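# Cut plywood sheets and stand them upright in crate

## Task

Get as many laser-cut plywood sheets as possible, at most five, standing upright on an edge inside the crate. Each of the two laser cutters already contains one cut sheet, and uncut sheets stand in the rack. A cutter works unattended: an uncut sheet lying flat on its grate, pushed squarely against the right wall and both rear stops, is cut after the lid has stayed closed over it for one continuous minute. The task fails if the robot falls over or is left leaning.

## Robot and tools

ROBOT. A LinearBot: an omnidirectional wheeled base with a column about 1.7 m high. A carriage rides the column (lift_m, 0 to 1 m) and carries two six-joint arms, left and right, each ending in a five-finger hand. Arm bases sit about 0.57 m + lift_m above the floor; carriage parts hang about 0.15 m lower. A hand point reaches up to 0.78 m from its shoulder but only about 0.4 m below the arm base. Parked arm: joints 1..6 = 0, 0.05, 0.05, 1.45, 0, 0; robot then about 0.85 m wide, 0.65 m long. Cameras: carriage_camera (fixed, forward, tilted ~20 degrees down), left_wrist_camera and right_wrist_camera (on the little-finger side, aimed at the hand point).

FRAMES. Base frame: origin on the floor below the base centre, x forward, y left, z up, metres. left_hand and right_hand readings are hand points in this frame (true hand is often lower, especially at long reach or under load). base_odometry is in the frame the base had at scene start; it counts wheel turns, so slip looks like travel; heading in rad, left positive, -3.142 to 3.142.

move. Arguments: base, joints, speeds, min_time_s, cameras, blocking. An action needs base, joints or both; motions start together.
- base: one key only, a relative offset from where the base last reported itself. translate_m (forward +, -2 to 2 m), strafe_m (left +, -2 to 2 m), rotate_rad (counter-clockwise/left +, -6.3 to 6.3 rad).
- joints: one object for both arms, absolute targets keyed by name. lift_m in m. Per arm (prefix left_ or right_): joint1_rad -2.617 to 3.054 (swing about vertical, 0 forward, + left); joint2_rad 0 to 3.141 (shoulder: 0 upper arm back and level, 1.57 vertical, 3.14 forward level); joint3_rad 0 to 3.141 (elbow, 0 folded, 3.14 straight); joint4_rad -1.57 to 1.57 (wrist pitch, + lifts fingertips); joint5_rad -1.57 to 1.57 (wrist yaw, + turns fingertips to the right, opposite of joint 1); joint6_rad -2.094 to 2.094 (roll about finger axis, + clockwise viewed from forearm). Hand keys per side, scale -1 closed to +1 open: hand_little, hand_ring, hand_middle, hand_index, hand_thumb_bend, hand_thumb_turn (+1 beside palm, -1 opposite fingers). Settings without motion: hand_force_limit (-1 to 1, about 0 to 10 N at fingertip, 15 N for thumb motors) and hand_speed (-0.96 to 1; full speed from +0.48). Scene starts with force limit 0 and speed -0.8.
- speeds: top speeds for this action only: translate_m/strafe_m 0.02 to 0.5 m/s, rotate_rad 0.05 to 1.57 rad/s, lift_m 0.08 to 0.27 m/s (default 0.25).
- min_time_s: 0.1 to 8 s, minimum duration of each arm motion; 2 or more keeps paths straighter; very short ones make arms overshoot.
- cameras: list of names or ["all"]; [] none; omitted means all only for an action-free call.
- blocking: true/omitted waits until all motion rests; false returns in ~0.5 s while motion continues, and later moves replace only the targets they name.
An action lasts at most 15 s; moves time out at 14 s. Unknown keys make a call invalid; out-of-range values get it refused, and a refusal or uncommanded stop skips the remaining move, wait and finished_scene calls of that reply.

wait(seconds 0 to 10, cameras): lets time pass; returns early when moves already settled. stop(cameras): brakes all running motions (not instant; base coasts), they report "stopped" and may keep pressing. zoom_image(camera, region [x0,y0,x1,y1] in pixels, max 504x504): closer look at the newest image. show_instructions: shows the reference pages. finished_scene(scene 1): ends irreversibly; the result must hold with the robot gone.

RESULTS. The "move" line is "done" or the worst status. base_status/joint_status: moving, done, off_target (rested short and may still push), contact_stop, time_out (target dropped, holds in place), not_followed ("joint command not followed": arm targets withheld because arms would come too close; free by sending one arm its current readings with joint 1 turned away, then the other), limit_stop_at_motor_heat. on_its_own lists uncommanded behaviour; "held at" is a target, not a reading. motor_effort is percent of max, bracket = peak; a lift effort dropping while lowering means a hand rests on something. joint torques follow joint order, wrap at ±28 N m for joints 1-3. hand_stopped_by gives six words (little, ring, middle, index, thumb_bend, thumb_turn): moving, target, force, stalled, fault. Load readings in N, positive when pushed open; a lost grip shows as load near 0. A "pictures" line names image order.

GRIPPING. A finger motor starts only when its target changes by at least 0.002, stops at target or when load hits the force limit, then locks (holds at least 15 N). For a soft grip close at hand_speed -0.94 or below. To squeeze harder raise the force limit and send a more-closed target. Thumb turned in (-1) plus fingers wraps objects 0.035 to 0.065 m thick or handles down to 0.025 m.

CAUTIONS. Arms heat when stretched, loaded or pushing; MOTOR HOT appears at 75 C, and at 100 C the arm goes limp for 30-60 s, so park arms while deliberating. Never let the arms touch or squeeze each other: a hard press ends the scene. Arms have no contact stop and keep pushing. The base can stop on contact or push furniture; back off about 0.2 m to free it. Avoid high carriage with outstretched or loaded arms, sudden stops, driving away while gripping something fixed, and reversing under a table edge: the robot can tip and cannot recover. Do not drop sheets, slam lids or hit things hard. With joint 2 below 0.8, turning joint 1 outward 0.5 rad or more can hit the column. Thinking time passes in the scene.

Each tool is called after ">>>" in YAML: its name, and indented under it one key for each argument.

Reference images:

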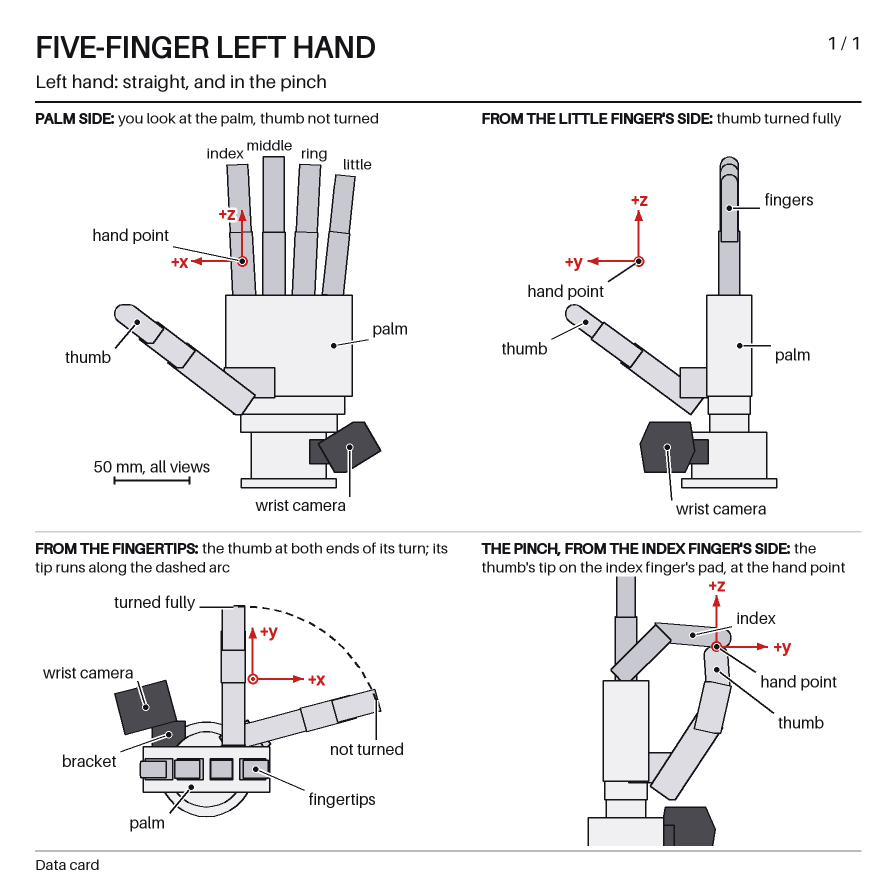

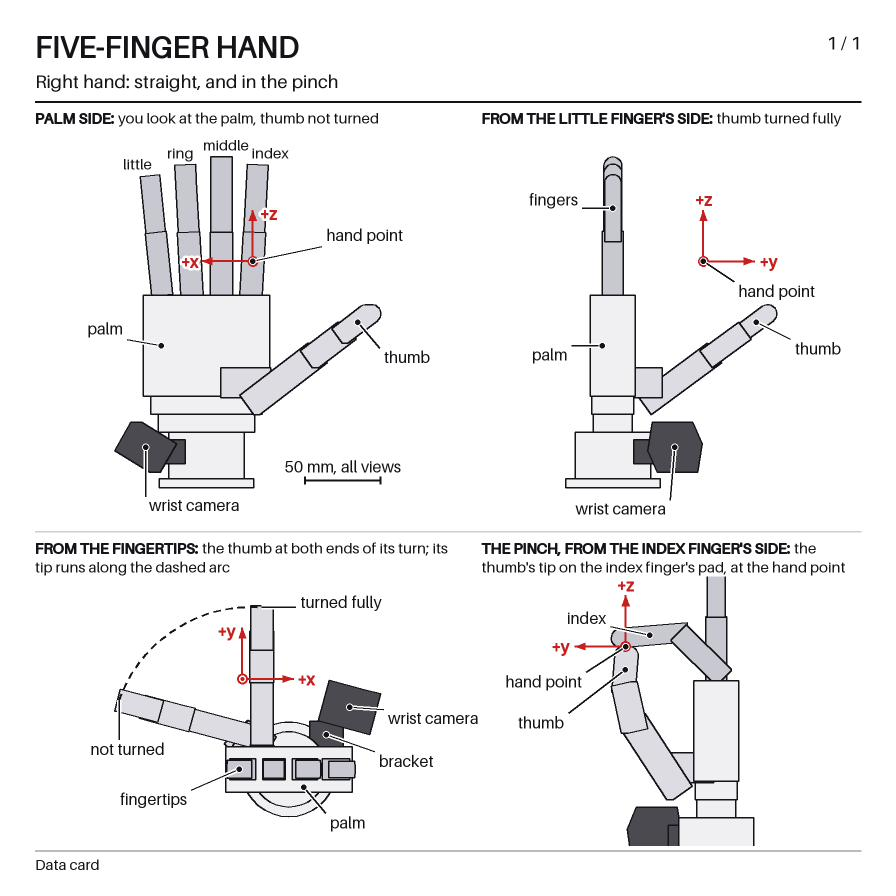

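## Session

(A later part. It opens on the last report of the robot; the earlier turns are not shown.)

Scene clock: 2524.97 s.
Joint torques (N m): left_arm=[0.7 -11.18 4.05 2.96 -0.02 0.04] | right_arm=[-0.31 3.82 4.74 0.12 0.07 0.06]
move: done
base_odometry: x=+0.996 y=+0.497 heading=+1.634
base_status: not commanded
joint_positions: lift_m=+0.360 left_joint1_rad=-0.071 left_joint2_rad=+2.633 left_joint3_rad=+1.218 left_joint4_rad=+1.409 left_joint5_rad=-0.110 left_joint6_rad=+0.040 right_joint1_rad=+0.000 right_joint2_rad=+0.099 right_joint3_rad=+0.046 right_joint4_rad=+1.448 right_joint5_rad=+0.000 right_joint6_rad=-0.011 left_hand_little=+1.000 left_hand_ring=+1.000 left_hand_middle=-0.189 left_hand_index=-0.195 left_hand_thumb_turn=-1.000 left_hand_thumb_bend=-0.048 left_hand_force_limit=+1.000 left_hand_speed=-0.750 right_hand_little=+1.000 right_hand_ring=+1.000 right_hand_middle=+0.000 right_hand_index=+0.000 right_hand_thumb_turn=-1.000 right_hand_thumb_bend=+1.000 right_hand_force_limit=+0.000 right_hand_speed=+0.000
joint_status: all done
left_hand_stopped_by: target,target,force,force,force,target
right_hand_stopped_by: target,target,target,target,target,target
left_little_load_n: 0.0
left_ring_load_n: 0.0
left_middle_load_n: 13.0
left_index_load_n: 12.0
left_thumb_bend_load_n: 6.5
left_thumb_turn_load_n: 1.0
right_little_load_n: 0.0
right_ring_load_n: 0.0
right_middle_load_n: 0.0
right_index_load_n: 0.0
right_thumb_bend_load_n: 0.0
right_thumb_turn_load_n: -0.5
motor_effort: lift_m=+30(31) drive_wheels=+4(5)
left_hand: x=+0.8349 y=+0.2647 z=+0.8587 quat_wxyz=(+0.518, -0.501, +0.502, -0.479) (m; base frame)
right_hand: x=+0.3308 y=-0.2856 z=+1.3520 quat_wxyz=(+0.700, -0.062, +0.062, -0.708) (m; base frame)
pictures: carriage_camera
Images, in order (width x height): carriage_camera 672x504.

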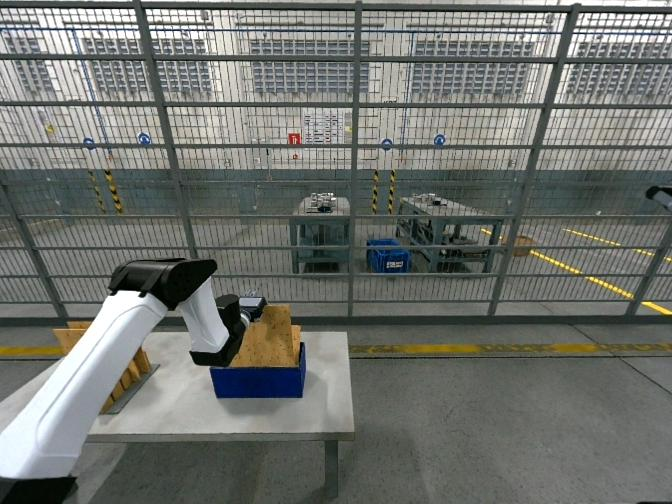

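>>> move:
  joints: {"lift_m": 0.33}
  speeds: {"lift_m": 0.08}
  cameras: []

>>> move:
  joints: {"lift_m": 0.31}
  speeds: {"lift_m": 0.08}
  cameras: ["carriage_camera"]

>>> zoom_image:
  camera: "carriage_camera"
  region: [200, 290, 340, 430]

Scene clock: 2528.07 s.
Joint torques (N m): left_arm=[0.65 -11.1 4.03 2.94 -0.02 0.04] | right_arm=[-0.31 3.85 4.78 0.14 0.05 0.06]
move: done
base_odometry: x=+0.996 y=+0.497 heading=+1.634
base_status: not commanded
joint_positions: lift_m=+0.330 left_joint1_rad=-0.071 left_joint2_rad=+2.633 left_joint3_rad=+1.218 left_joint4_rad=+1.410 left_joint5_rad=-0.110 left_joint6_rad=+0.040 right_joint1_rad=+0.000 right_joint2_rad=+0.099 right_joint3_rad=+0.046 right_joint4_rad=+1.448 right_joint5_rad=+0.000 right_joint6_rad=-0.011 left_hand_little=+1.000 left_hand_ring=+1.000 left_hand_middle=-0.189 left_hand_index=-0.195 left_hand_thumb_turn=-1.000 left_hand_thumb_bend=-0.048 left_hand_force_limit=+1.000 left_hand_speed=-0.750 right_hand_little=+1.000 right_hand_ring=+1.000 right_hand_middle=+0.000 right_hand_index=+0.000 right_hand_thumb_turn=-1.000 right_hand_thumb_bend=+1.000 right_hand_force_limit=+0.000 right_hand_speed=+0.000
joint_status: all done
left_hand_stopped_by: target,target,force,force,force,target
right_hand_stopped_by: target,target,target,target,target,target
left_little_load_n: 0.0
left_ring_load_n: 0.0
left_middle_load_n: 13.0
left_index_load_n: 12.0
left_thumb_bend_load_n: 6.5
left_thumb_turn_load_n: 1.0
right_little_load_n: 0.0
right_ring_load_n: 0.0
right_middle_load_n: 0.0
right_index_load_n: 0.0
right_thumb_bend_load_n: 0.0
right_thumb_turn_load_n: 0.0
motor_effort: lift_m=+30(31) drive_wheels=+4(5)
left_hand: x=+0.8350 y=+0.2647 z=+0.8288 quat_wxyz=(+0.518, -0.501, +0.502, -0.479) (m; base frame)
right_hand: x=+0.3308 y=-0.2856 z=+1.3220 quat_wxyz=(+0.700, -0.062, +0.062, -0.708) (m; base frame)
pictures: none
No camera images: "cameras" was empty.

Scene clock: 2528.73 s.
Joint torques (N m): left_arm=[0.57 -11.18 4.05 2.97 -0.03 0.05] | right_arm=[-0.32 3.84 4.78 0.13 0.06 0.06]
move: done
base_odometry: x=+0.996 y=+0.497 heading=+1.634
base_status: not commanded
joint_positions: lift_m=+0.310 left_joint1_rad=-0.071 left_joint2_rad=+2.633 left_joint3_rad=+1.218 left_joint4_rad=+1.408 left_joint5_rad=-0.109 left_joint6_rad=+0.040 right_joint1_rad=+0.000 right_joint2_rad=+0.099 right_joint3_rad=+0.046 right_joint4_rad=+1.448 right_joint5_rad=+0.000 right_joint6_rad=-0.011 left_hand_little=+1.000 left_hand_ring=+1.000 left_hand_middle=-0.189 left_hand_index=-0.195 left_hand_thumb_turn=-1.000 left_hand_thumb_bend=-0.048 left_hand_force_limit=+1.000 left_hand_speed=-0.750 right_hand_little=+1.000 right_hand_ring=+1.000 right_hand_middle=+0.000 right_hand_index=+0.000 right_hand_thumb_turn=-1.000 right_hand_thumb_bend=+1.000 right_hand_force_limit=+0.000 right_hand_speed=+0.000
joint_status: all done
left_hand_stopped_by: target,target,force,force,force,target
right_hand_stopped_by: target,target,target,target,target,target
left_little_load_n: 0.0
left_ring_load_n: 0.0
left_middle_load_n: 13.0
left_index_load_n: 12.0
left_thumb_bend_load_n: 6.5
left_thumb_turn_load_n: 1.0
right_little_load_n: 0.0
right_ring_load_n: 0.0
right_middle_load_n: 0.0
right_index_load_n: 0.0
right_thumb_bend_load_n: 0.0
right_thumb_turn_load_n: 0.0
motor_effort: lift_m=+30(31) drive_wheels=+4(5)
left_hand: x=+0.8349 y=+0.2646 z=+0.8085 quat_wxyz=(+0.518, -0.501, +0.502, -0.478) (m; base frame)
right_hand: x=+0.3308 y=-0.2856 z=+1.3020 quat_wxyz=(+0.700, -0.062, +0.062, -0.708) (m; base frame)
pictures: carriage_camera
Images, in order (width x height): carriage_camera 672x504.

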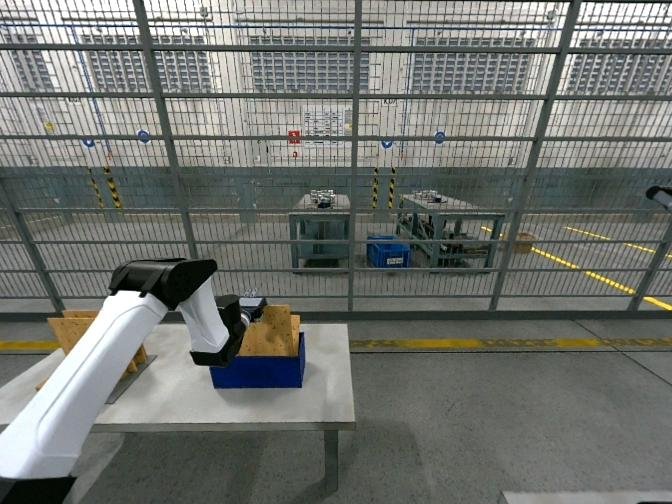

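Scaled by 3.600 from the camera's 672x504 image, which has a finer 960x720 frame.

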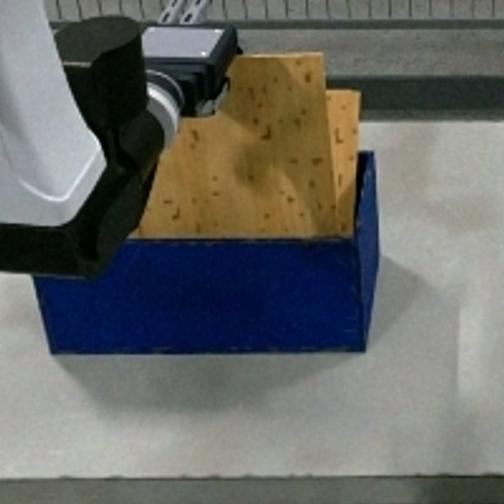

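>>> move:
  joints: {"lift_m": 0.295}
  speeds: {"lift_m": 0.08}
  cameras: []

>>> move:
  joints: {"lift_m": 0.28}
  speeds: {"lift_m": 0.08}
  cameras: ["carriage_camera"]

Scene clock: 2531.00 s.
Joint torques (N m): left_arm=[0.66 -11.12 4.05 2.95 -0.01 0.01] | right_arm=[-0.31 3.85 4.78 0.14 0.07 0.06]
move: done
base_odometry: x=+0.996 y=+0.497 heading=+1.634
base_status: not commanded
joint_positions: lift_m=+0.295 left_joint1_rad=-0.071 left_joint2_rad=+2.633 left_joint3_rad=+1.218 left_joint4_rad=+1.410 left_joint5_rad=-0.109 left_joint6_rad=+0.043 right_joint1_rad=+0.000 right_joint2_rad=+0.099 right_joint3_rad=+0.046 right_joint4_rad=+1.448 right_joint5_rad=+0.000 right_joint6_rad=-0.011 left_hand_little=+1.000 left_hand_ring=+1.000 left_hand_middle=-0.189 left_hand_index=-0.195 left_hand_thumb_turn=-1.000 left_hand_thumb_bend=-0.048 left_hand_force_limit=+1.000 left_hand_speed=-0.750 right_hand_little=+1.000 right_hand_ring=+1.000 right_hand_middle=+0.000 right_hand_index=+0.000 right_hand_thumb_turn=-1.000 right_hand_thumb_bend=+1.000 right_hand_force_limit=+0.000 right_hand_speed=+0.000
joint_status: all done
left_hand_stopped_by: target,target,force,force,force,target
right_hand_stopped_by: target,target,target,target,target,target
left_little_load_n: 0.0
left_ring_load_n: 0.0
left_middle_load_n: 12.0
left_index_load_n: 12.5
left_thumb_bend_load_n: 6.5
left_thumb_turn_load_n: 1.0
right_little_load_n: 0.0
right_ring_load_n: 0.0
right_middle_load_n: 0.0
right_index_load_n: 0.0
right_thumb_bend_load_n: 0.0
right_thumb_turn_load_n: 0.0
motor_effort: lift_m=+30(31) drive_wheels=+4(5)
left_hand: x=+0.8349 y=+0.2648 z=+0.7938 quat_wxyz=(+0.519, -0.500, +0.503, -0.478) (m; base frame)
right_hand: x=+0.3308 y=-0.2856 z=+1.2871 quat_wxyz=(+0.700, -0.062, +0.062, -0.708) (m; base frame)
pictures: none
No camera images: "cameras" was empty.

Scene clock: 2531.60 s.
Joint torques (N m): left_arm=[0.58 -11.12 4.11 2.96 0.01 -0.17] | right_arm=[-0.31 3.84 4.78 0.14 0.06 0.06]
move: done
base_odometry: x=+0.996 y=+0.497 heading=+1.634
base_status: not commanded
joint_positions: lift_m=+0.280 left_joint1_rad=-0.071 left_joint2_rad=+2.633 left_joint3_rad=+1.218 left_joint4_rad=+1.408 left_joint5_rad=-0.111 left_joint6_rad=+0.056 right_joint1_rad=+0.000 right_joint2_rad=+0.099 right_joint3_rad=+0.046 right_joint4_rad=+1.448 right_joint5_rad=+0.000 right_joint6_rad=-0.011 left_hand_little=+1.000 left_hand_ring=+1.000 left_hand_middle=-0.189 left_hand_index=-0.195 left_hand_thumb_turn=-1.000 left_hand_thumb_bend=-0.048 left_hand_force_limit=+1.000 left_hand_speed=-0.750 right_hand_little=+1.000 right_hand_ring=+1.000 right_hand_middle=+0.000 right_hand_index=+0.000 right_hand_thumb_turn=-1.000 right_hand_thumb_bend=+1.000 right_hand_force_limit=+0.000 right_hand_speed=+0.000
joint_status: all done
left_hand_stopped_by: target,target,force,force,force,target
right_hand_stopped_by: target,target,target,target,target,target
left_little_load_n: 0.0
left_ring_load_n: 0.0
left_middle_load_n: 10.0
left_index_load_n: 12.5
left_thumb_bend_load_n: 6.0
left_thumb_turn_load_n: 0.0
right_little_load_n: -0.5
right_ring_load_n: 0.0
right_middle_load_n: 0.0
right_index_load_n: 0.0
right_thumb_bend_load_n: 0.0
right_thumb_turn_load_n: 0.0
motor_effort: lift_m=+29(31) drive_wheels=+4(5)
left_hand: x=+0.8349 y=+0.2659 z=+0.7781 quat_wxyz=(+0.522, -0.497, +0.506, -0.474) (m; base frame)
right_hand: x=+0.3308 y=-0.2856 z=+1.2721 quat_wxyz=(+0.700, -0.062, +0.062, -0.708) (m; base frame)
pictures: carriage_camera
Images, in order (width x height): carriage_camera 672x504.

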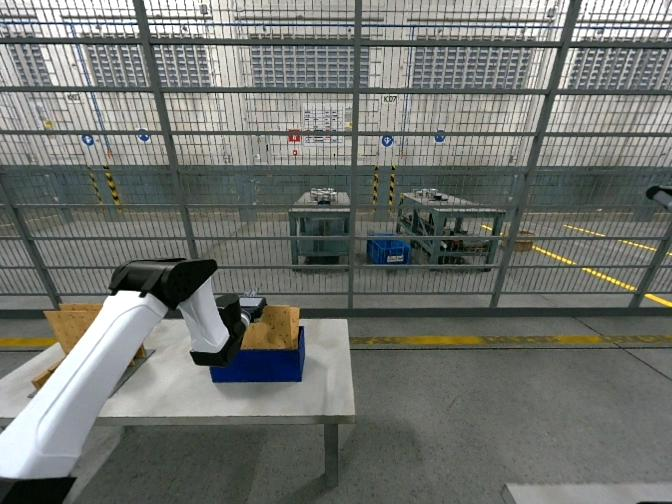

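>>> move:
  base: {"translate_m": 0.03}
  joints: {"lift_m": 0.286}
  speeds: {"translate_m": 0.04, "lift_m": 0.08}
  cameras: ["carriage_camera"]

>>> zoom_image:
  camera: "carriage_camera"
  region: [200, 290, 340, 430]

Scene clock: 2535.97 s.
Joint torques (N m): left_arm=[0.59 -11.33 4.14 3.05 0 -0.17] | right_arm=[-0.31 3.84 4.77 0.13 0.07 0.06]
move: done
base_odometry: x=+0.994 y=+0.527 heading=+1.633
base_status: done
joint_positions: lift_m=+0.286 left_joint1_rad=-0.071 left_joint2_rad=+2.633 left_joint3_rad=+1.217 left_joint4_rad=+1.404 left_joint5_rad=-0.112 left_joint6_rad=+0.059 right_joint1_rad=+0.000 right_joint2_rad=+0.099 right_joint3_rad=+0.046 right_joint4_rad=+1.449 right_joint5_rad=+0.000 right_joint6_rad=-0.011 left_hand_little=+1.000 left_hand_ring=+1.000 left_hand_middle=-0.189 left_hand_index=-0.195 left_hand_thumb_turn=-1.000 left_hand_thumb_bend=-0.048 left_hand_force_limit=+1.000 left_hand_speed=-0.750 right_hand_little=+1.000 right_hand_ring=+1.000 right_hand_middle=+0.000 right_hand_index=+0.000 right_hand_thumb_turn=-1.000 right_hand_thumb_bend=+1.000 right_hand_force_limit=+0.000 right_hand_speed=+0.000
joint_status: all done
left_hand_stopped_by: target,target,force,force,force,target
right_hand_stopped_by: target,target,target,target,target,target
left_little_load_n: 0.0
left_ring_load_n: -0.5
left_middle_load_n: 9.5
left_index_load_n: 12.5
left_thumb_bend_load_n: 6.0
left_thumb_turn_load_n: 0.0
right_little_load_n: 0.0
right_ring_load_n: 0.0
right_middle_load_n: 0.0
right_index_load_n: 0.0
right_thumb_bend_load_n: 0.0
right_thumb_turn_load_n: 0.0
motor_effort: lift_m=+36(43) drive_wheels=+4(10)
left_hand: x=+0.8342 y=+0.2668 z=+0.7815 quat_wxyz=(+0.522, -0.498, +0.508, -0.471) (m; base frame)
right_hand: x=+0.3306 y=-0.2856 z=+1.2775 quat_wxyz=(+0.700, -0.062, +0.062, -0.708) (m; base frame)
pictures: carriage_camera
Images, in order (width x height): carriage_camera 672x504.

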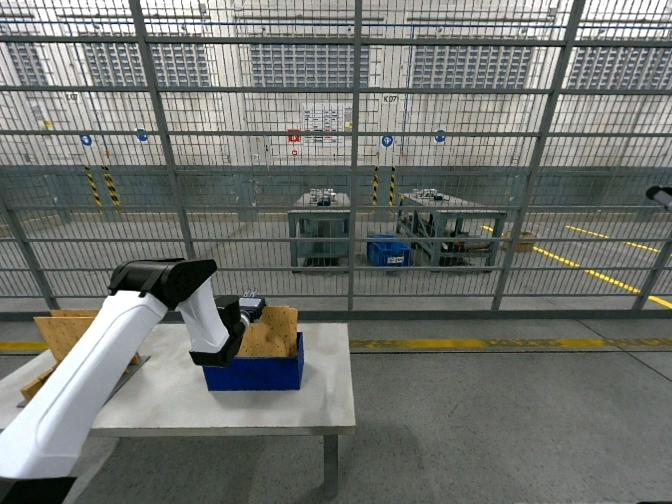

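Scaled by 3.600 from the camera's 672x504 image, which has a finer 960x720 frame.

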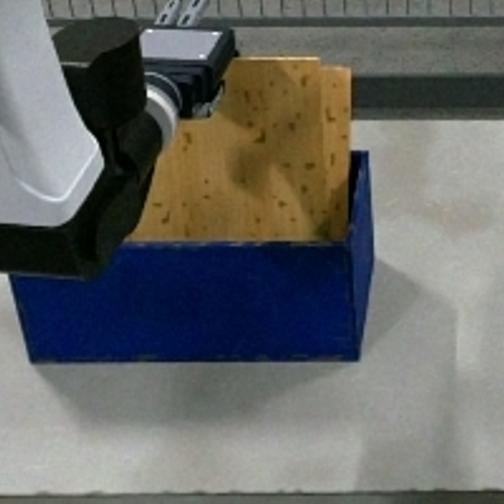

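>>> move:
  joints: {"lift_m": 0.268}
  speeds: {"lift_m": 0.08}
  cameras: []

>>> move:
  base: {"translate_m": 0.012}
  speeds: {"translate_m": 0.04}
  cameras: ["carriage_camera"]

>>> zoom_image:
  camera: "carriage_camera"
  region: [200, 290, 340, 430]

Scene clock: 2539.47 s.
Joint torques (N m): left_arm=[0.58 -11.22 4.14 3.1 0 -0.18] | right_arm=[-0.31 3.84 4.77 0.12 0.07 0.06]
move: done
base_odometry: x=+0.994 y=+0.527 heading=+1.633
base_status: not commanded
joint_positions: lift_m=+0.268 left_joint1_rad=-0.070 left_joint2_rad=+2.633 left_joint3_rad=+1.217 left_joint4_rad=+1.397 left_joint5_rad=-0.112 left_joint6_rad=+0.059 right_joint1_rad=+0.000 right_joint2_rad=+0.099 right_joint3_rad=+0.046 right_joint4_rad=+1.449 right_joint5_rad=+0.000 right_joint6_rad=-0.011 left_hand_little=+1.000 left_hand_ring=+1.000 left_hand_middle=-0.189 left_hand_index=-0.195 left_hand_thumb_turn=-1.000 left_hand_thumb_bend=-0.048 left_hand_force_limit=+1.000 left_hand_speed=-0.750 right_hand_little=+1.000 right_hand_ring=+1.000 right_hand_middle=+0.000 right_hand_index=+0.000 right_hand_thumb_turn=-1.000 right_hand_thumb_bend=+1.000 right_hand_force_limit=+0.000 right_hand_speed=+0.000
joint_status: all done
left_hand_stopped_by: target,target,force,force,force,target
right_hand_stopped_by: target,target,target,target,target,target
left_little_load_n: 0.0
left_ring_load_n: 0.0
left_middle_load_n: 11.0
left_index_load_n: 12.5
left_thumb_bend_load_n: 6.0
left_thumb_turn_load_n: 0.5
right_little_load_n: 0.0
right_ring_load_n: 0.0
right_middle_load_n: 0.0
right_index_load_n: 0.0
right_thumb_bend_load_n: 0.0
right_thumb_turn_load_n: 0.0
motor_effort: lift_m=+30(30) drive_wheels=+4(4)
left_hand: x=+0.8338 y=+0.2670 z=+0.7622 quat_wxyz=(+0.520, -0.500, +0.510, -0.469) (m; base frame)
right_hand: x=+0.3306 y=-0.2856 z=+1.2602 quat_wxyz=(+0.700, -0.062, +0.062, -0.708) (m; base frame)
pictures: none
No camera images: "cameras" was empty.

Scene clock: 2540.33 s.
Joint torques (N m): left_arm=[0.53 -11.11 4.14 3.09 -0.01 -0.2] | right_arm=[-0.31 3.78 4.77 0.12 0.06 0.06]
move: done
base_odometry: x=+0.994 y=+0.539 heading=+1.633
base_status: done
joint_positions: lift_m=+0.268 left_joint1_rad=-0.070 left_joint2_rad=+2.633 left_joint3_rad=+1.217 left_joint4_rad=+1.396 left_joint5_rad=-0.112 left_joint6_rad=+0.059 right_joint1_rad=+0.000 right_joint2_rad=+0.099 right_joint3_rad=+0.046 right_joint4_rad=+1.449 right_joint5_rad=+0.000 right_joint6_rad=-0.011 left_hand_little=+1.000 left_hand_ring=+1.000 left_hand_middle=-0.189 left_hand_index=-0.195 left_hand_thumb_turn=-1.000 left_hand_thumb_bend=-0.048 left_hand_force_limit=+1.000 left_hand_speed=-0.750 right_hand_little=+1.000 right_hand_ring=+1.000 right_hand_middle=+0.000 right_hand_index=+0.000 right_hand_thumb_turn=-1.000 right_hand_thumb_bend=+1.000 right_hand_force_limit=+0.000 right_hand_speed=+0.000
joint_status: not commanded
left_hand_stopped_by: target,target,force,force,force,target
right_hand_stopped_by: target,target,target,target,target,target
left_little_load_n: 0.0
left_ring_load_n: 0.0
left_middle_load_n: 10.5
left_index_load_n: 12.5
left_thumb_bend_load_n: 5.5
left_thumb_turn_load_n: 0.5
right_little_load_n: 0.0
right_ring_load_n: 0.0
right_middle_load_n: 0.0
right_index_load_n: 0.0
right_thumb_bend_load_n: 0.0
right_thumb_turn_load_n: 0.0
motor_effort: lift_m=+30(30) drive_wheels=+4(10)
left_hand: x=+0.8337 y=+0.2673 z=+0.7621 quat_wxyz=(+0.520, -0.500, +0.510, -0.469) (m; base frame)
right_hand: x=+0.3305 y=-0.2856 z=+1.2602 quat_wxyz=(+0.700, -0.062, +0.061, -0.708) (m; base frame)
pictures: carriage_camera
Images, in order (width x height): carriage_camera 672x504.

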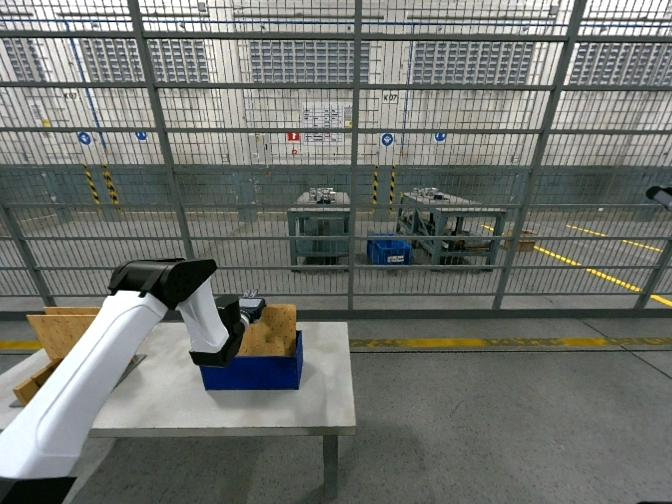

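Scaled by 3.600 from the camera's 672x504 image, which has a finer 960x720 frame.

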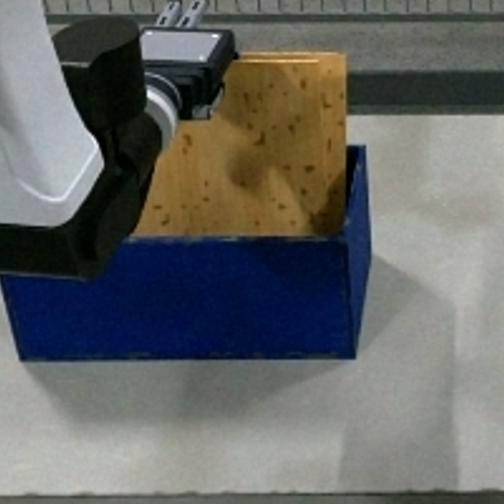

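>>> move:
  joints: {"lift_m": 0.256}
  speeds: {"lift_m": 0.08}
  cameras: []

>>> move:
  base: {"translate_m": 0.008}
  speeds: {"translate_m": 0.04}
  cameras: ["carriage_camera"]

>>> zoom_image:
  camera: "carriage_camera"
  region: [200, 290, 340, 430]

Scene clock: 2547.73 s.
Joint torques (N m): left_arm=[0.53 -11.22 4.1 3.15 0 -0.21] | right_arm=[-0.31 3.82 4.77 0.12 0.07 0.06]
move: done
base_odometry: x=+0.994 y=+0.539 heading=+1.633
base_status: not commanded
joint_positions: lift_m=+0.256 left_joint1_rad=-0.070 left_joint2_rad=+2.633 left_joint3_rad=+1.217 left_joint4_rad=+1.392 left_joint5_rad=-0.112 left_joint6_rad=+0.059 right_joint1_rad=+0.000 right_joint2_rad=+0.099 right_joint3_rad=+0.046 right_joint4_rad=+1.449 right_joint5_rad=+0.000 right_joint6_rad=-0.011 left_hand_little=+1.000 left_hand_ring=+1.000 left_hand_middle=-0.189 left_hand_index=-0.195 left_hand_thumb_turn=-1.000 left_hand_thumb_bend=-0.048 left_hand_force_limit=+1.000 left_hand_speed=-0.750 right_hand_little=+1.000 right_hand_ring=+1.000 right_hand_middle=+0.000 right_hand_index=+0.000 right_hand_thumb_turn=-1.000 right_hand_thumb_bend=+1.000 right_hand_force_limit=+0.000 right_hand_speed=+0.000
joint_status: all done
left_hand_stopped_by: target,target,force,force,force,target
right_hand_stopped_by: target,target,target,target,target,target
left_little_load_n: 0.0
left_ring_load_n: 0.0
left_middle_load_n: 11.0
left_index_load_n: 12.5
left_thumb_bend_load_n: 6.0
left_thumb_turn_load_n: 0.5
right_little_load_n: 0.0
right_ring_load_n: 0.0
right_middle_load_n: 0.0
right_index_load_n: 0.0
right_thumb_bend_load_n: 0.0
right_thumb_turn_load_n: 0.0
motor_effort: lift_m=+31(31) drive_wheels=+4(4)
left_hand: x=+0.8334 y=+0.2673 z=+0.7486 quat_wxyz=(+0.519, -0.501, +0.511, -0.468) (m; base frame)
right_hand: x=+0.3305 y=-0.2856 z=+1.2481 quat_wxyz=(+0.700, -0.062, +0.061, -0.708) (m; base frame)
pictures: none
No camera images: "cameras" was empty.

Scene clock: 2548.43 s.
Joint torques (N m): left_arm=[0.59 -11.28 4.14 3.15 0 -0.21] | right_arm=[-0.31 3.86 4.78 0.11 0.06 0.06]
move: done
base_odometry: x=+0.994 y=+0.547 heading=+1.633
base_status: done
joint_positions: lift_m=+0.256 left_joint1_rad=-0.070 left_joint2_rad=+2.633 left_joint3_rad=+1.217 left_joint4_rad=+1.392 left_joint5_rad=-0.112 left_joint6_rad=+0.058 right_joint1_rad=+0.000 right_joint2_rad=+0.099 right_joint3_rad=+0.046 right_joint4_rad=+1.448 right_joint5_rad=+0.000 right_joint6_rad=-0.011 left_hand_little=+1.000 left_hand_ring=+1.000 left_hand_middle=-0.189 left_hand_index=-0.195 left_hand_thumb_turn=-1.000 left_hand_thumb_bend=-0.048 left_hand_force_limit=+1.000 left_hand_speed=-0.750 right_hand_little=+1.000 right_hand_ring=+1.000 right_hand_middle=+0.000 right_hand_index=+0.000 right_hand_thumb_turn=-1.000 right_hand_thumb_bend=+1.000 right_hand_force_limit=+0.000 right_hand_speed=+0.000
joint_status: not commanded
left_hand_stopped_by: target,target,force,force,force,target
right_hand_stopped_by: target,target,target,target,target,target
left_little_load_n: 0.0
left_ring_load_n: 0.0
left_middle_load_n: 11.0
left_index_load_n: 12.5
left_thumb_bend_load_n: 6.0
left_thumb_turn_load_n: 0.5
right_little_load_n: 0.0
right_ring_load_n: 0.0
right_middle_load_n: 0.0
right_index_load_n: 0.0
right_thumb_bend_load_n: 0.0
right_thumb_turn_load_n: 0.0
motor_effort: lift_m=+31(31) drive_wheels=+4(11)
left_hand: x=+0.8334 y=+0.2675 z=+0.7486 quat_wxyz=(+0.519, -0.501, +0.511, -0.468) (m; base frame)
right_hand: x=+0.3308 y=-0.2856 z=+1.2480 quat_wxyz=(+0.700, -0.062, +0.062, -0.708) (m; base frame)
pictures: carriage_camera
Images, in order (width x height): carriage_camera 672x504.

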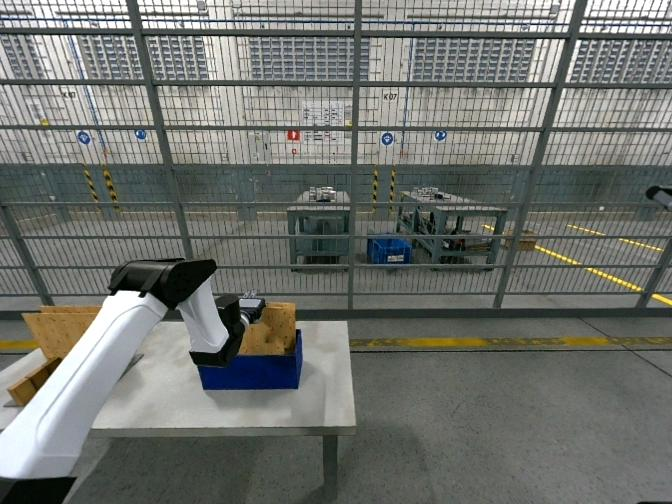

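Scaled by 3.600 from the camera's 672x504 image, which has a finer 960x720 frame.

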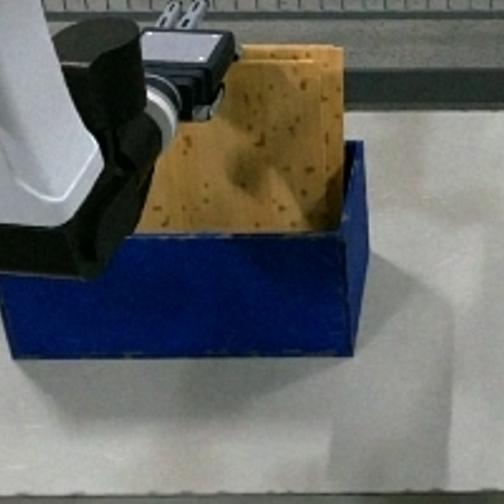

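>>> move:
  joints: {"lift_m": 0.246}
  speeds: {"lift_m": 0.08}
  cameras: []

Scene clock: 2550.77 s.
Joint torques (N m): left_arm=[0.5 -11.18 4.12 2.99 -0.02 -0.16] | right_arm=[-0.31 3.96 4.93 0.14 0.06 0.06]
move: contact_stop
base_odometry: x=+0.994 y=+0.547 heading=+1.633
base_status: not commanded
joint_positions: lift_m=+0.249 left_joint1_rad=-0.070 left_joint2_rad=+2.633 left_joint3_rad=+1.217 left_joint4_rad=+1.407 left_joint5_rad=-0.111 left_joint6_rad=+0.058 right_joint1_rad=+0.000 right_joint2_rad=+0.098 right_joint3_rad=+0.044 right_joint4_rad=+1.448 right_joint5_rad=+0.001 right_joint6_rad=-0.011 left_hand_little=+1.000 left_hand_ring=+1.000 left_hand_middle=-0.189 left_hand_index=-0.195 left_hand_thumb_turn=-1.000 left_hand_thumb_bend=-0.049 left_hand_force_limit=+1.000 left_hand_speed=-0.750 right_hand_little=+1.000 right_hand_ring=+1.000 right_hand_middle=+0.000 right_hand_index=+0.000 right_hand_thumb_turn=-1.000 right_hand_thumb_bend=+1.000 right_hand_force_limit=+0.000 right_hand_speed=+0.000
joint_status: lift_m contact_stop (moved -0.007 of -0.010)
left_hand_stopped_by: target,target,force,force,force,target
right_hand_stopped_by: target,target,target,target,target,target
left_little_load_n: 0.0
left_ring_load_n: 0.0
left_middle_load_n: 12.0
left_index_load_n: 12.5
left_thumb_bend_load_n: 5.5
left_thumb_turn_load_n: 0.0
right_little_load_n: 0.0
right_ring_load_n: 0.0
right_middle_load_n: 0.0
right_index_load_n: -0.5
right_thumb_bend_load_n: 0.0
right_thumb_turn_load_n: 0.0
motor_effort: lift_m=+33(33) drive_wheels=-1(5)
left_hand: x=+0.8344 y=+0.2673 z=+0.7452 quat_wxyz=(+0.522, -0.498, +0.507, -0.472) (m; base frame)
right_hand: x=+0.3310 y=-0.2858 z=+1.2401 quat_wxyz=(+0.700, -0.062, +0.062, -0.708) (m; base frame)
pictures: none
No camera images: "cameras" was empty.

>>> move:
  joints: {"lift_m": 0.252, "left_hand_speed": -0.6, "left_hand_index": 0.6, "left_hand_middle": 0.6, "left_hand_thumb_bend": 0.15}
  speeds: {"lift_m": 0.08}
  cameras: ["carriage_camera", "left_wrist_camera"]

>>> zoom_image:
  camera: "carriage_camera"
  region: [200, 290, 340, 430]

Scene clock: 2554.03 s.
Joint torques (N m): left_arm=[0.47 -11.17 4.14 2.72 -0.02 -0.17] | right_arm=[-0.31 3.95 4.93 0.14 0.05 0.06]
move: done
base_odometry: x=+0.994 y=+0.547 heading=+1.633
base_status: not commanded
joint_positions: lift_m=+0.252 left_joint1_rad=-0.069 left_joint2_rad=+2.633 left_joint3_rad=+1.217 left_joint4_rad=+1.430 left_joint5_rad=-0.110 left_joint6_rad=+0.058 right_joint1_rad=+0.000 right_joint2_rad=+0.098 right_joint3_rad=+0.044 right_joint4_rad=+1.448 right_joint5_rad=+0.002 right_joint6_rad=-0.011 left_hand_little=+1.000 left_hand_ring=+1.000 left_hand_middle=+0.600 left_hand_index=+0.600 left_hand_thumb_turn=-1.000 left_hand_thumb_bend=+0.150 left_hand_force_limit=+1.000 left_hand_speed=-0.600 right_hand_little=+1.000 right_hand_ring=+1.000 right_hand_middle=+0.000 right_hand_index=+0.000 right_hand_thumb_turn=-1.000 right_hand_thumb_bend=+1.000 right_hand_force_limit=+0.000 right_hand_speed=+0.000
joint_status: all done
left_hand_stopped_by: target,target,target,target,target,target
right_hand_stopped_by: target,target,target,target,target,target
left_little_load_n: 0.0
left_ring_load_n: 0.0
left_middle_load_n: 0.0
left_index_load_n: 0.0
left_thumb_bend_load_n: 0.0
left_thumb_turn_load_n: 0.0
right_little_load_n: 0.0
right_ring_load_n: 0.0
right_middle_load_n: 0.0
right_index_load_n: 0.0
right_thumb_bend_load_n: 0.0
right_thumb_turn_load_n: 0.0
motor_effort: lift_m=+37(42) drive_wheels=-1(4)
left_hand: x=+0.8358 y=+0.2671 z=+0.7542 quat_wxyz=(+0.527, -0.493, +0.501, -0.478) (m; base frame)
right_hand: x=+0.3310 y=-0.2859 z=+1.2428 quat_wxyz=(+0.700, -0.062, +0.063, -0.708) (m; base frame)
pictures: carriage_camera, left_wrist_camera
Images, in order (width x height): carriage_camera 672x504, left_wrist_camera 672x504.

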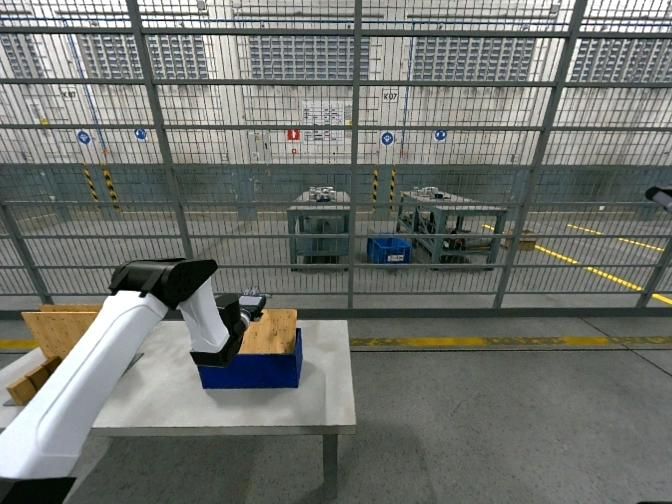

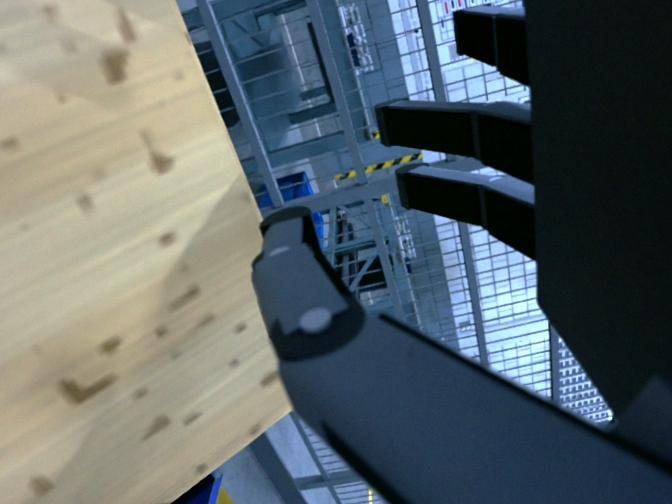

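Scaled by 3.600 from the camera's 672x504 image, which has a finer 960x720 frame.

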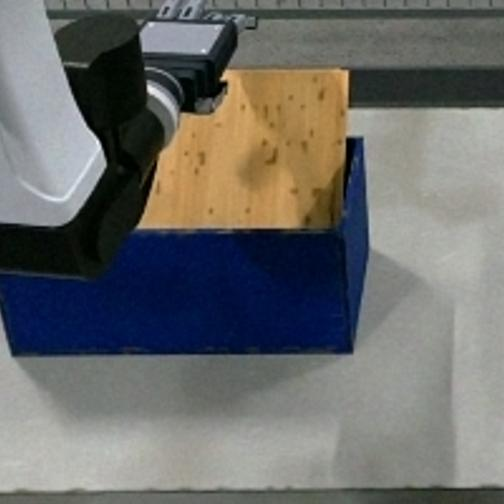

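>>> move:
  joints: {"lift_m": 0.5}

>>> move:
  base: {"translate_m": -0.28}
  speeds: {"translate_m": 0.35}
  cameras: ["carriage_camera"]

>>> move:
  base: {"strafe_m": 0.55}
  joints: {"left_joint1_rad": 0, "left_joint2_rad": 2.625, "left_joint3_rad": 1.218, "left_joint4_rad": 1.407, "left_joint5_rad": 0, "left_joint6_rad": 0, "left_hand_speed": -0.2, "left_hand_index": 0.2, "left_hand_middle": 0.2, "left_hand_thumb_bend": 0.8, "lift_m": 0.5}
  speeds: {"strafe_m": 0.35}
  min_time_s: 1.5
  cameras: ["carriage_camera"]

Scene clock: 2560.73 s.
Joint torques (N m): left_arm=[0.51 -11.22 4.12 2.54 -0.02 -0.17] | right_arm=[-0.31 3.95 4.92 0.14 0.05 0.06]
move: done
base_odometry: x=+0.994 y=+0.547 heading=+1.633
base_status: not commanded
joint_positions: lift_m=+0.500 left_joint1_rad=-0.069 left_joint2_rad=+2.633 left_joint3_rad=+1.217 left_joint4_rad=+1.445 left_joint5_rad=-0.109 left_joint6_rad=+0.058 right_joint1_rad=+0.000 right_joint2_rad=+0.098 right_joint3_rad=+0.044 right_joint4_rad=+1.448 right_joint5_rad=+0.002 right_joint6_rad=-0.011 left_hand_little=+1.000 left_hand_ring=+1.000 left_hand_middle=+0.600 left_hand_index=+0.600 left_hand_thumb_turn=-1.000 left_hand_thumb_bend=+0.150 left_hand_force_limit=+1.000 left_hand_speed=-0.600 right_hand_little=+1.000 right_hand_ring=+1.000 right_hand_middle=+0.000 right_hand_index=+0.000 right_hand_thumb_turn=-1.000 right_hand_thumb_bend=+1.000 right_hand_force_limit=+0.000 right_hand_speed=+0.000
joint_status: all done
left_hand_stopped_by: target,target,target,target,target,target
right_hand_stopped_by: target,target,target,target,target,target
left_little_load_n: 0.0
left_ring_load_n: 0.0
left_middle_load_n: 0.0
left_index_load_n: 0.0
left_thumb_bend_load_n: 0.0
left_thumb_turn_load_n: 0.0
right_little_load_n: 0.0
right_ring_load_n: 0.0
right_middle_load_n: 0.0
right_index_load_n: 0.0
right_thumb_bend_load_n: 0.0
right_thumb_turn_load_n: 0.0
motor_effort: lift_m=+36(43) drive_wheels=-1(4)
left_hand: x=+0.8366 y=+0.2670 z=+1.0065 quat_wxyz=(+0.531, -0.489, +0.496, -0.482) (m; base frame)
right_hand: x=+0.3310 y=-0.2859 z=+1.4909 quat_wxyz=(+0.700, -0.062, +0.063, -0.708) (m; base frame)
pictures: none

Scene clock: 2563.13 s.
Joint torques (N m): left_arm=[0.46 -11.11 4.14 2.5 -0.03 -0.17] | right_arm=[-0.31 3.89 4.92 0.09 0.06 0.06]
move: done
base_odometry: x=+1.011 y=+0.267 heading=+1.633
base_status: done
joint_positions: lift_m=+0.500 left_joint1_rad=-0.069 left_joint2_rad=+2.633 left_joint3_rad=+1.217 left_joint4_rad=+1.445 left_joint5_rad=-0.109 left_joint6_rad=+0.058 right_joint1_rad=+0.000 right_joint2_rad=+0.098 right_joint3_rad=+0.044 right_joint4_rad=+1.450 right_joint5_rad=+0.002 right_joint6_rad=-0.011 left_hand_little=+1.000 left_hand_ring=+1.000 left_hand_middle=+0.600 left_hand_index=+0.600 left_hand_thumb_turn=-1.000 left_hand_thumb_bend=+0.150 left_hand_force_limit=+1.000 left_hand_speed=-0.600 right_hand_little=+1.000 right_hand_ring=+1.000 right_hand_middle=+0.000 right_hand_index=+0.000 right_hand_thumb_turn=-1.000 right_hand_thumb_bend=+1.000 right_hand_force_limit=+0.000 right_hand_speed=+0.000
joint_status: not commanded
left_hand_stopped_by: target,target,target,target,target,target
right_hand_stopped_by: target,target,target,target,target,target
left_little_load_n: 0.0
left_ring_load_n: 0.0
left_middle_load_n: 0.0
left_index_load_n: 0.0
left_thumb_bend_load_n: 0.0
left_thumb_turn_load_n: 0.0
right_little_load_n: 0.0
right_ring_load_n: 0.0
right_middle_load_n: 0.0
right_index_load_n: 0.0
right_thumb_bend_load_n: 0.0
right_thumb_turn_load_n: 0.0
motor_effort: lift_m=+36(37) drive_wheels=+0(13)
left_hand: x=+0.8366 y=+0.2671 z=+1.0065 quat_wxyz=(+0.531, -0.489, +0.496, -0.482) (m; base frame)
right_hand: x=+0.3305 y=-0.2859 z=+1.4911 quat_wxyz=(+0.700, -0.061, +0.062, -0.709) (m; base frame)
pictures: carriage_camera
Images, in order (width x height): carriage_camera 672x504.

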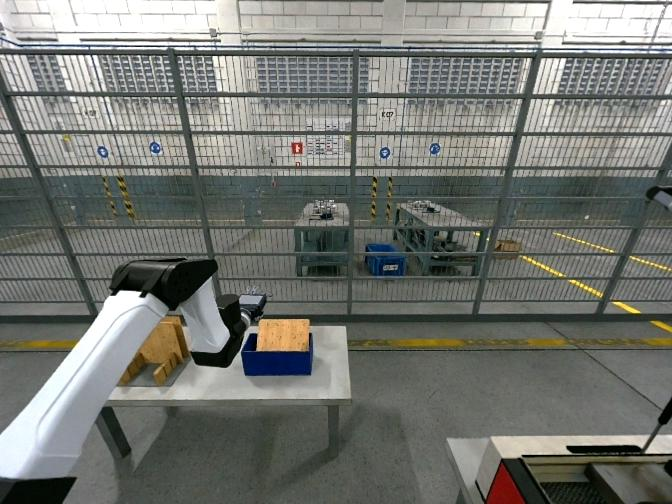

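Scene clock: 2566.40 s.
Joint torques (N m): left_arm=[0.14 -11.04 4.12 2.38 -0.02 -0.18] | right_arm=[-0.35 3.96 4.93 0.11 0.05 0.06]
move: done
base_odometry: x=+0.462 y=+0.233 heading=+1.633
base_status: done
joint_positions: lift_m=+0.500 left_joint1_rad=+0.002 left_joint2_rad=+2.633 left_joint3_rad=+1.217 left_joint4_rad=+1.418 left_joint5_rad=-0.010 left_joint6_rad=+0.010 right_joint1_rad=+0.000 right_joint2_rad=+0.098 right_joint3_rad=+0.044 right_joint4_rad=+1.450 right_joint5_rad=+0.002 right_joint6_rad=-0.011 left_hand_little=+1.000 left_hand_ring=+1.000 left_hand_middle=+0.200 left_hand_index=+0.200 left_hand_thumb_turn=-1.000 left_hand_thumb_bend=+0.800 left_hand_force_limit=+1.000 left_hand_speed=-0.200 right_hand_little=+1.000 right_hand_ring=+1.000 right_hand_middle=+0.000 right_hand_index=+0.000 right_hand_thumb_turn=-1.000 right_hand_thumb_bend=+1.000 right_hand_force_limit=+0.000 right_hand_speed=+0.000
joint_status: all done
left_hand_stopped_by: target,target,target,target,target,target
right_hand_stopped_by: target,target,target,target,target,target
left_little_load_n: 0.0
left_ring_load_n: 0.0
left_middle_load_n: 0.0
left_index_load_n: 0.0
left_thumb_bend_load_n: 0.0
left_thumb_turn_load_n: 0.0
right_little_load_n: 0.0
right_ring_load_n: 0.0
right_middle_load_n: 0.0
right_index_load_n: 0.0
right_thumb_bend_load_n: 0.0
right_thumb_turn_load_n: 0.0
motor_effort: lift_m=+37(37) drive_wheels=+0(10)
left_hand: x=+0.8355 y=+0.2886 z=+1.0004 quat_wxyz=(+0.506, -0.500, +0.499, -0.495) (m; base frame)
right_hand: x=+0.3305 y=-0.2858 z=+1.4911 quat_wxyz=(+0.700, -0.061, +0.062, -0.708) (m; base frame)
pictures: carriage_camera
Images, in order (width x height): carriage_camera 672x504.

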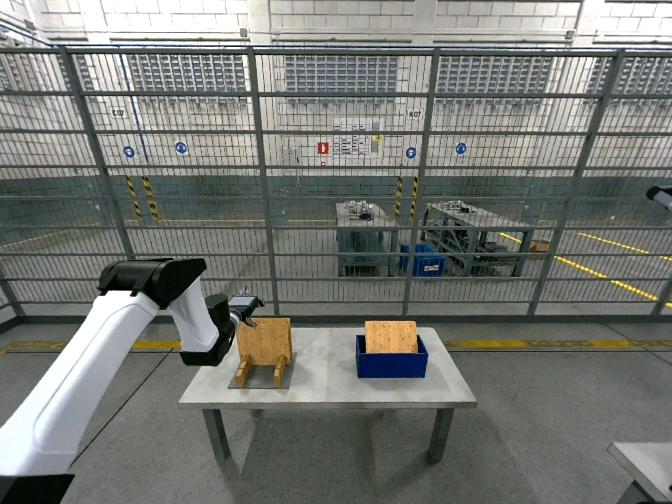

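>>> zoom_image:
  camera: "carriage_camera"
  region: [210, 290, 350, 430]

Scaled by 3.600 from the camera's 672x504 image, which has a finer 960x720 frame.

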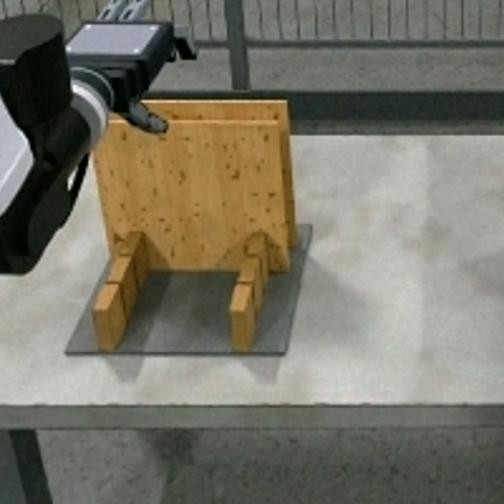

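>>> move:
  base: {"strafe_m": 0.05}
  speeds: {"strafe_m": 0.15}
  cameras: []

>>> move:
  base: {"translate_m": 0.15}
  speeds: {"translate_m": 0.2}
  cameras: ["carriage_camera"]

>>> zoom_image:
  camera: "carriage_camera"
  region: [180, 290, 320, 430]

Scene clock: 2572.90 s.
Joint torques (N m): left_arm=[-0.02 -11.19 4.14 2.4 -0.04 -0.19] | right_arm=[-0.28 3.96 4.92 0.11 0.05 0.06]
move: done
base_odometry: x=+0.412 y=+0.230 heading=+1.633
base_status: done
joint_positions: lift_m=+0.500 left_joint1_rad=+0.004 left_joint2_rad=+2.633 left_joint3_rad=+1.217 left_joint4_rad=+1.416 left_joint5_rad=-0.007 left_joint6_rad=+0.010 right_joint1_rad=-0.001 right_joint2_rad=+0.098 right_joint3_rad=+0.044 right_joint4_rad=+1.450 right_joint5_rad=+0.001 right_joint6_rad=-0.011 left_hand_little=+1.000 left_hand_ring=+1.000 left_hand_middle=+0.200 left_hand_index=+0.200 left_hand_thumb_turn=-1.000 left_hand_thumb_bend=+0.800 left_hand_force_limit=+1.000 left_hand_speed=-0.200 right_hand_little=+1.000 right_hand_ring=+1.000 right_hand_middle=+0.000 right_hand_index=+0.000 right_hand_thumb_turn=-1.000 right_hand_thumb_bend=+1.000 right_hand_force_limit=+0.000 right_hand_speed=+0.000
joint_status: not commanded
left_hand_stopped_by: target,target,target,target,target,target
right_hand_stopped_by: target,target,target,target,target,target
left_little_load_n: 0.0
left_ring_load_n: 0.0
left_middle_load_n: 0.0
left_index_load_n: 0.0
left_thumb_bend_load_n: 0.0
left_thumb_turn_load_n: 0.0
right_little_load_n: 0.0
right_ring_load_n: 0.0
right_middle_load_n: 0.0
right_index_load_n: 0.0
right_thumb_bend_load_n: 0.0
right_thumb_turn_load_n: 0.0
motor_effort: lift_m=+36(37) drive_wheels=-1(10)
left_hand: x=+0.8354 y=+0.2891 z=+1.0001 quat_wxyz=(+0.505, -0.500, +0.500, -0.495) (m; base frame)
right_hand: x=+0.3305 y=-0.2858 z=+1.4911 quat_wxyz=(+0.700, -0.062, +0.062, -0.709) (m; base frame)
pictures: none
No camera images: "cameras" was empty.

Scene clock: 2574.73 s.
Joint torques (N m): left_arm=[-0.03 -11.11 4.15 2.44 -0.04 -0.18] | right_arm=[-0.31 3.92 4.93 0.15 0.06 0.06]
move: done
base_odometry: x=+0.403 y=+0.380 heading=+1.633
base_status: done
joint_positions: lift_m=+0.500 left_joint1_rad=+0.004 left_joint2_rad=+2.633 left_joint3_rad=+1.217 left_joint4_rad=+1.414 left_joint5_rad=-0.007 left_joint6_rad=+0.010 right_joint1_rad=-0.001 right_joint2_rad=+0.098 right_joint3_rad=+0.044 right_joint4_rad=+1.447 right_joint5_rad=+0.001 right_joint6_rad=-0.011 left_hand_little=+1.000 left_hand_ring=+1.000 left_hand_middle=+0.200 left_hand_index=+0.200 left_hand_thumb_turn=-1.000 left_hand_thumb_bend=+0.800 left_hand_force_limit=+1.000 left_hand_speed=-0.200 right_hand_little=+1.000 right_hand_ring=+1.000 right_hand_middle=+0.000 right_hand_index=+0.000 right_hand_thumb_turn=-1.000 right_hand_thumb_bend=+1.000 right_hand_force_limit=+0.000 right_hand_speed=+0.000
joint_status: not commanded
left_hand_stopped_by: target,target,target,target,target,target
right_hand_stopped_by: target,target,target,target,target,target
left_little_load_n: 0.0
left_ring_load_n: 0.0
left_middle_load_n: 0.0
left_index_load_n: 0.0
left_thumb_bend_load_n: 0.0
left_thumb_turn_load_n: 0.0
right_little_load_n: 0.0
right_ring_load_n: 0.0
right_middle_load_n: 0.0
right_index_load_n: 0.0
right_thumb_bend_load_n: 0.0
right_thumb_turn_load_n: 0.0
motor_effort: lift_m=+37(37) drive_wheels=-2(10)
left_hand: x=+0.8352 y=+0.2891 z=+0.9994 quat_wxyz=(+0.504, -0.501, +0.500, -0.494) (m; base frame)
right_hand: x=+0.3312 y=-0.2858 z=+1.4908 quat_wxyz=(+0.700, -0.063, +0.063, -0.709) (m; base frame)
pictures: carriage_camera
Images, in order (width x height): carriage_camera 672x504.

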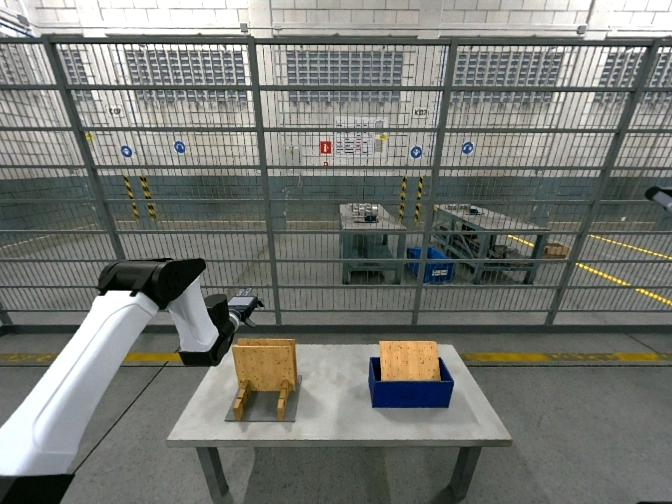

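Scaled by 3.600 from the camera's 672x504 image, which has a finer 960x720 frame.

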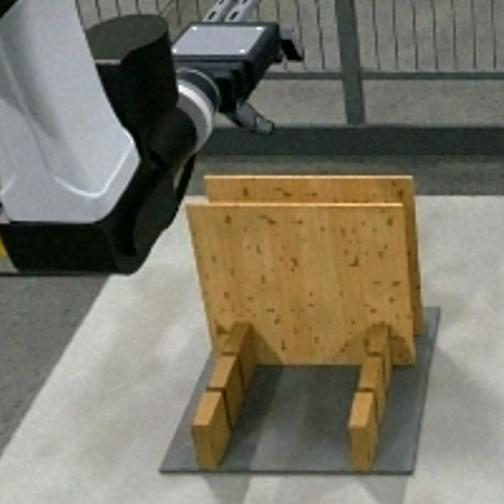

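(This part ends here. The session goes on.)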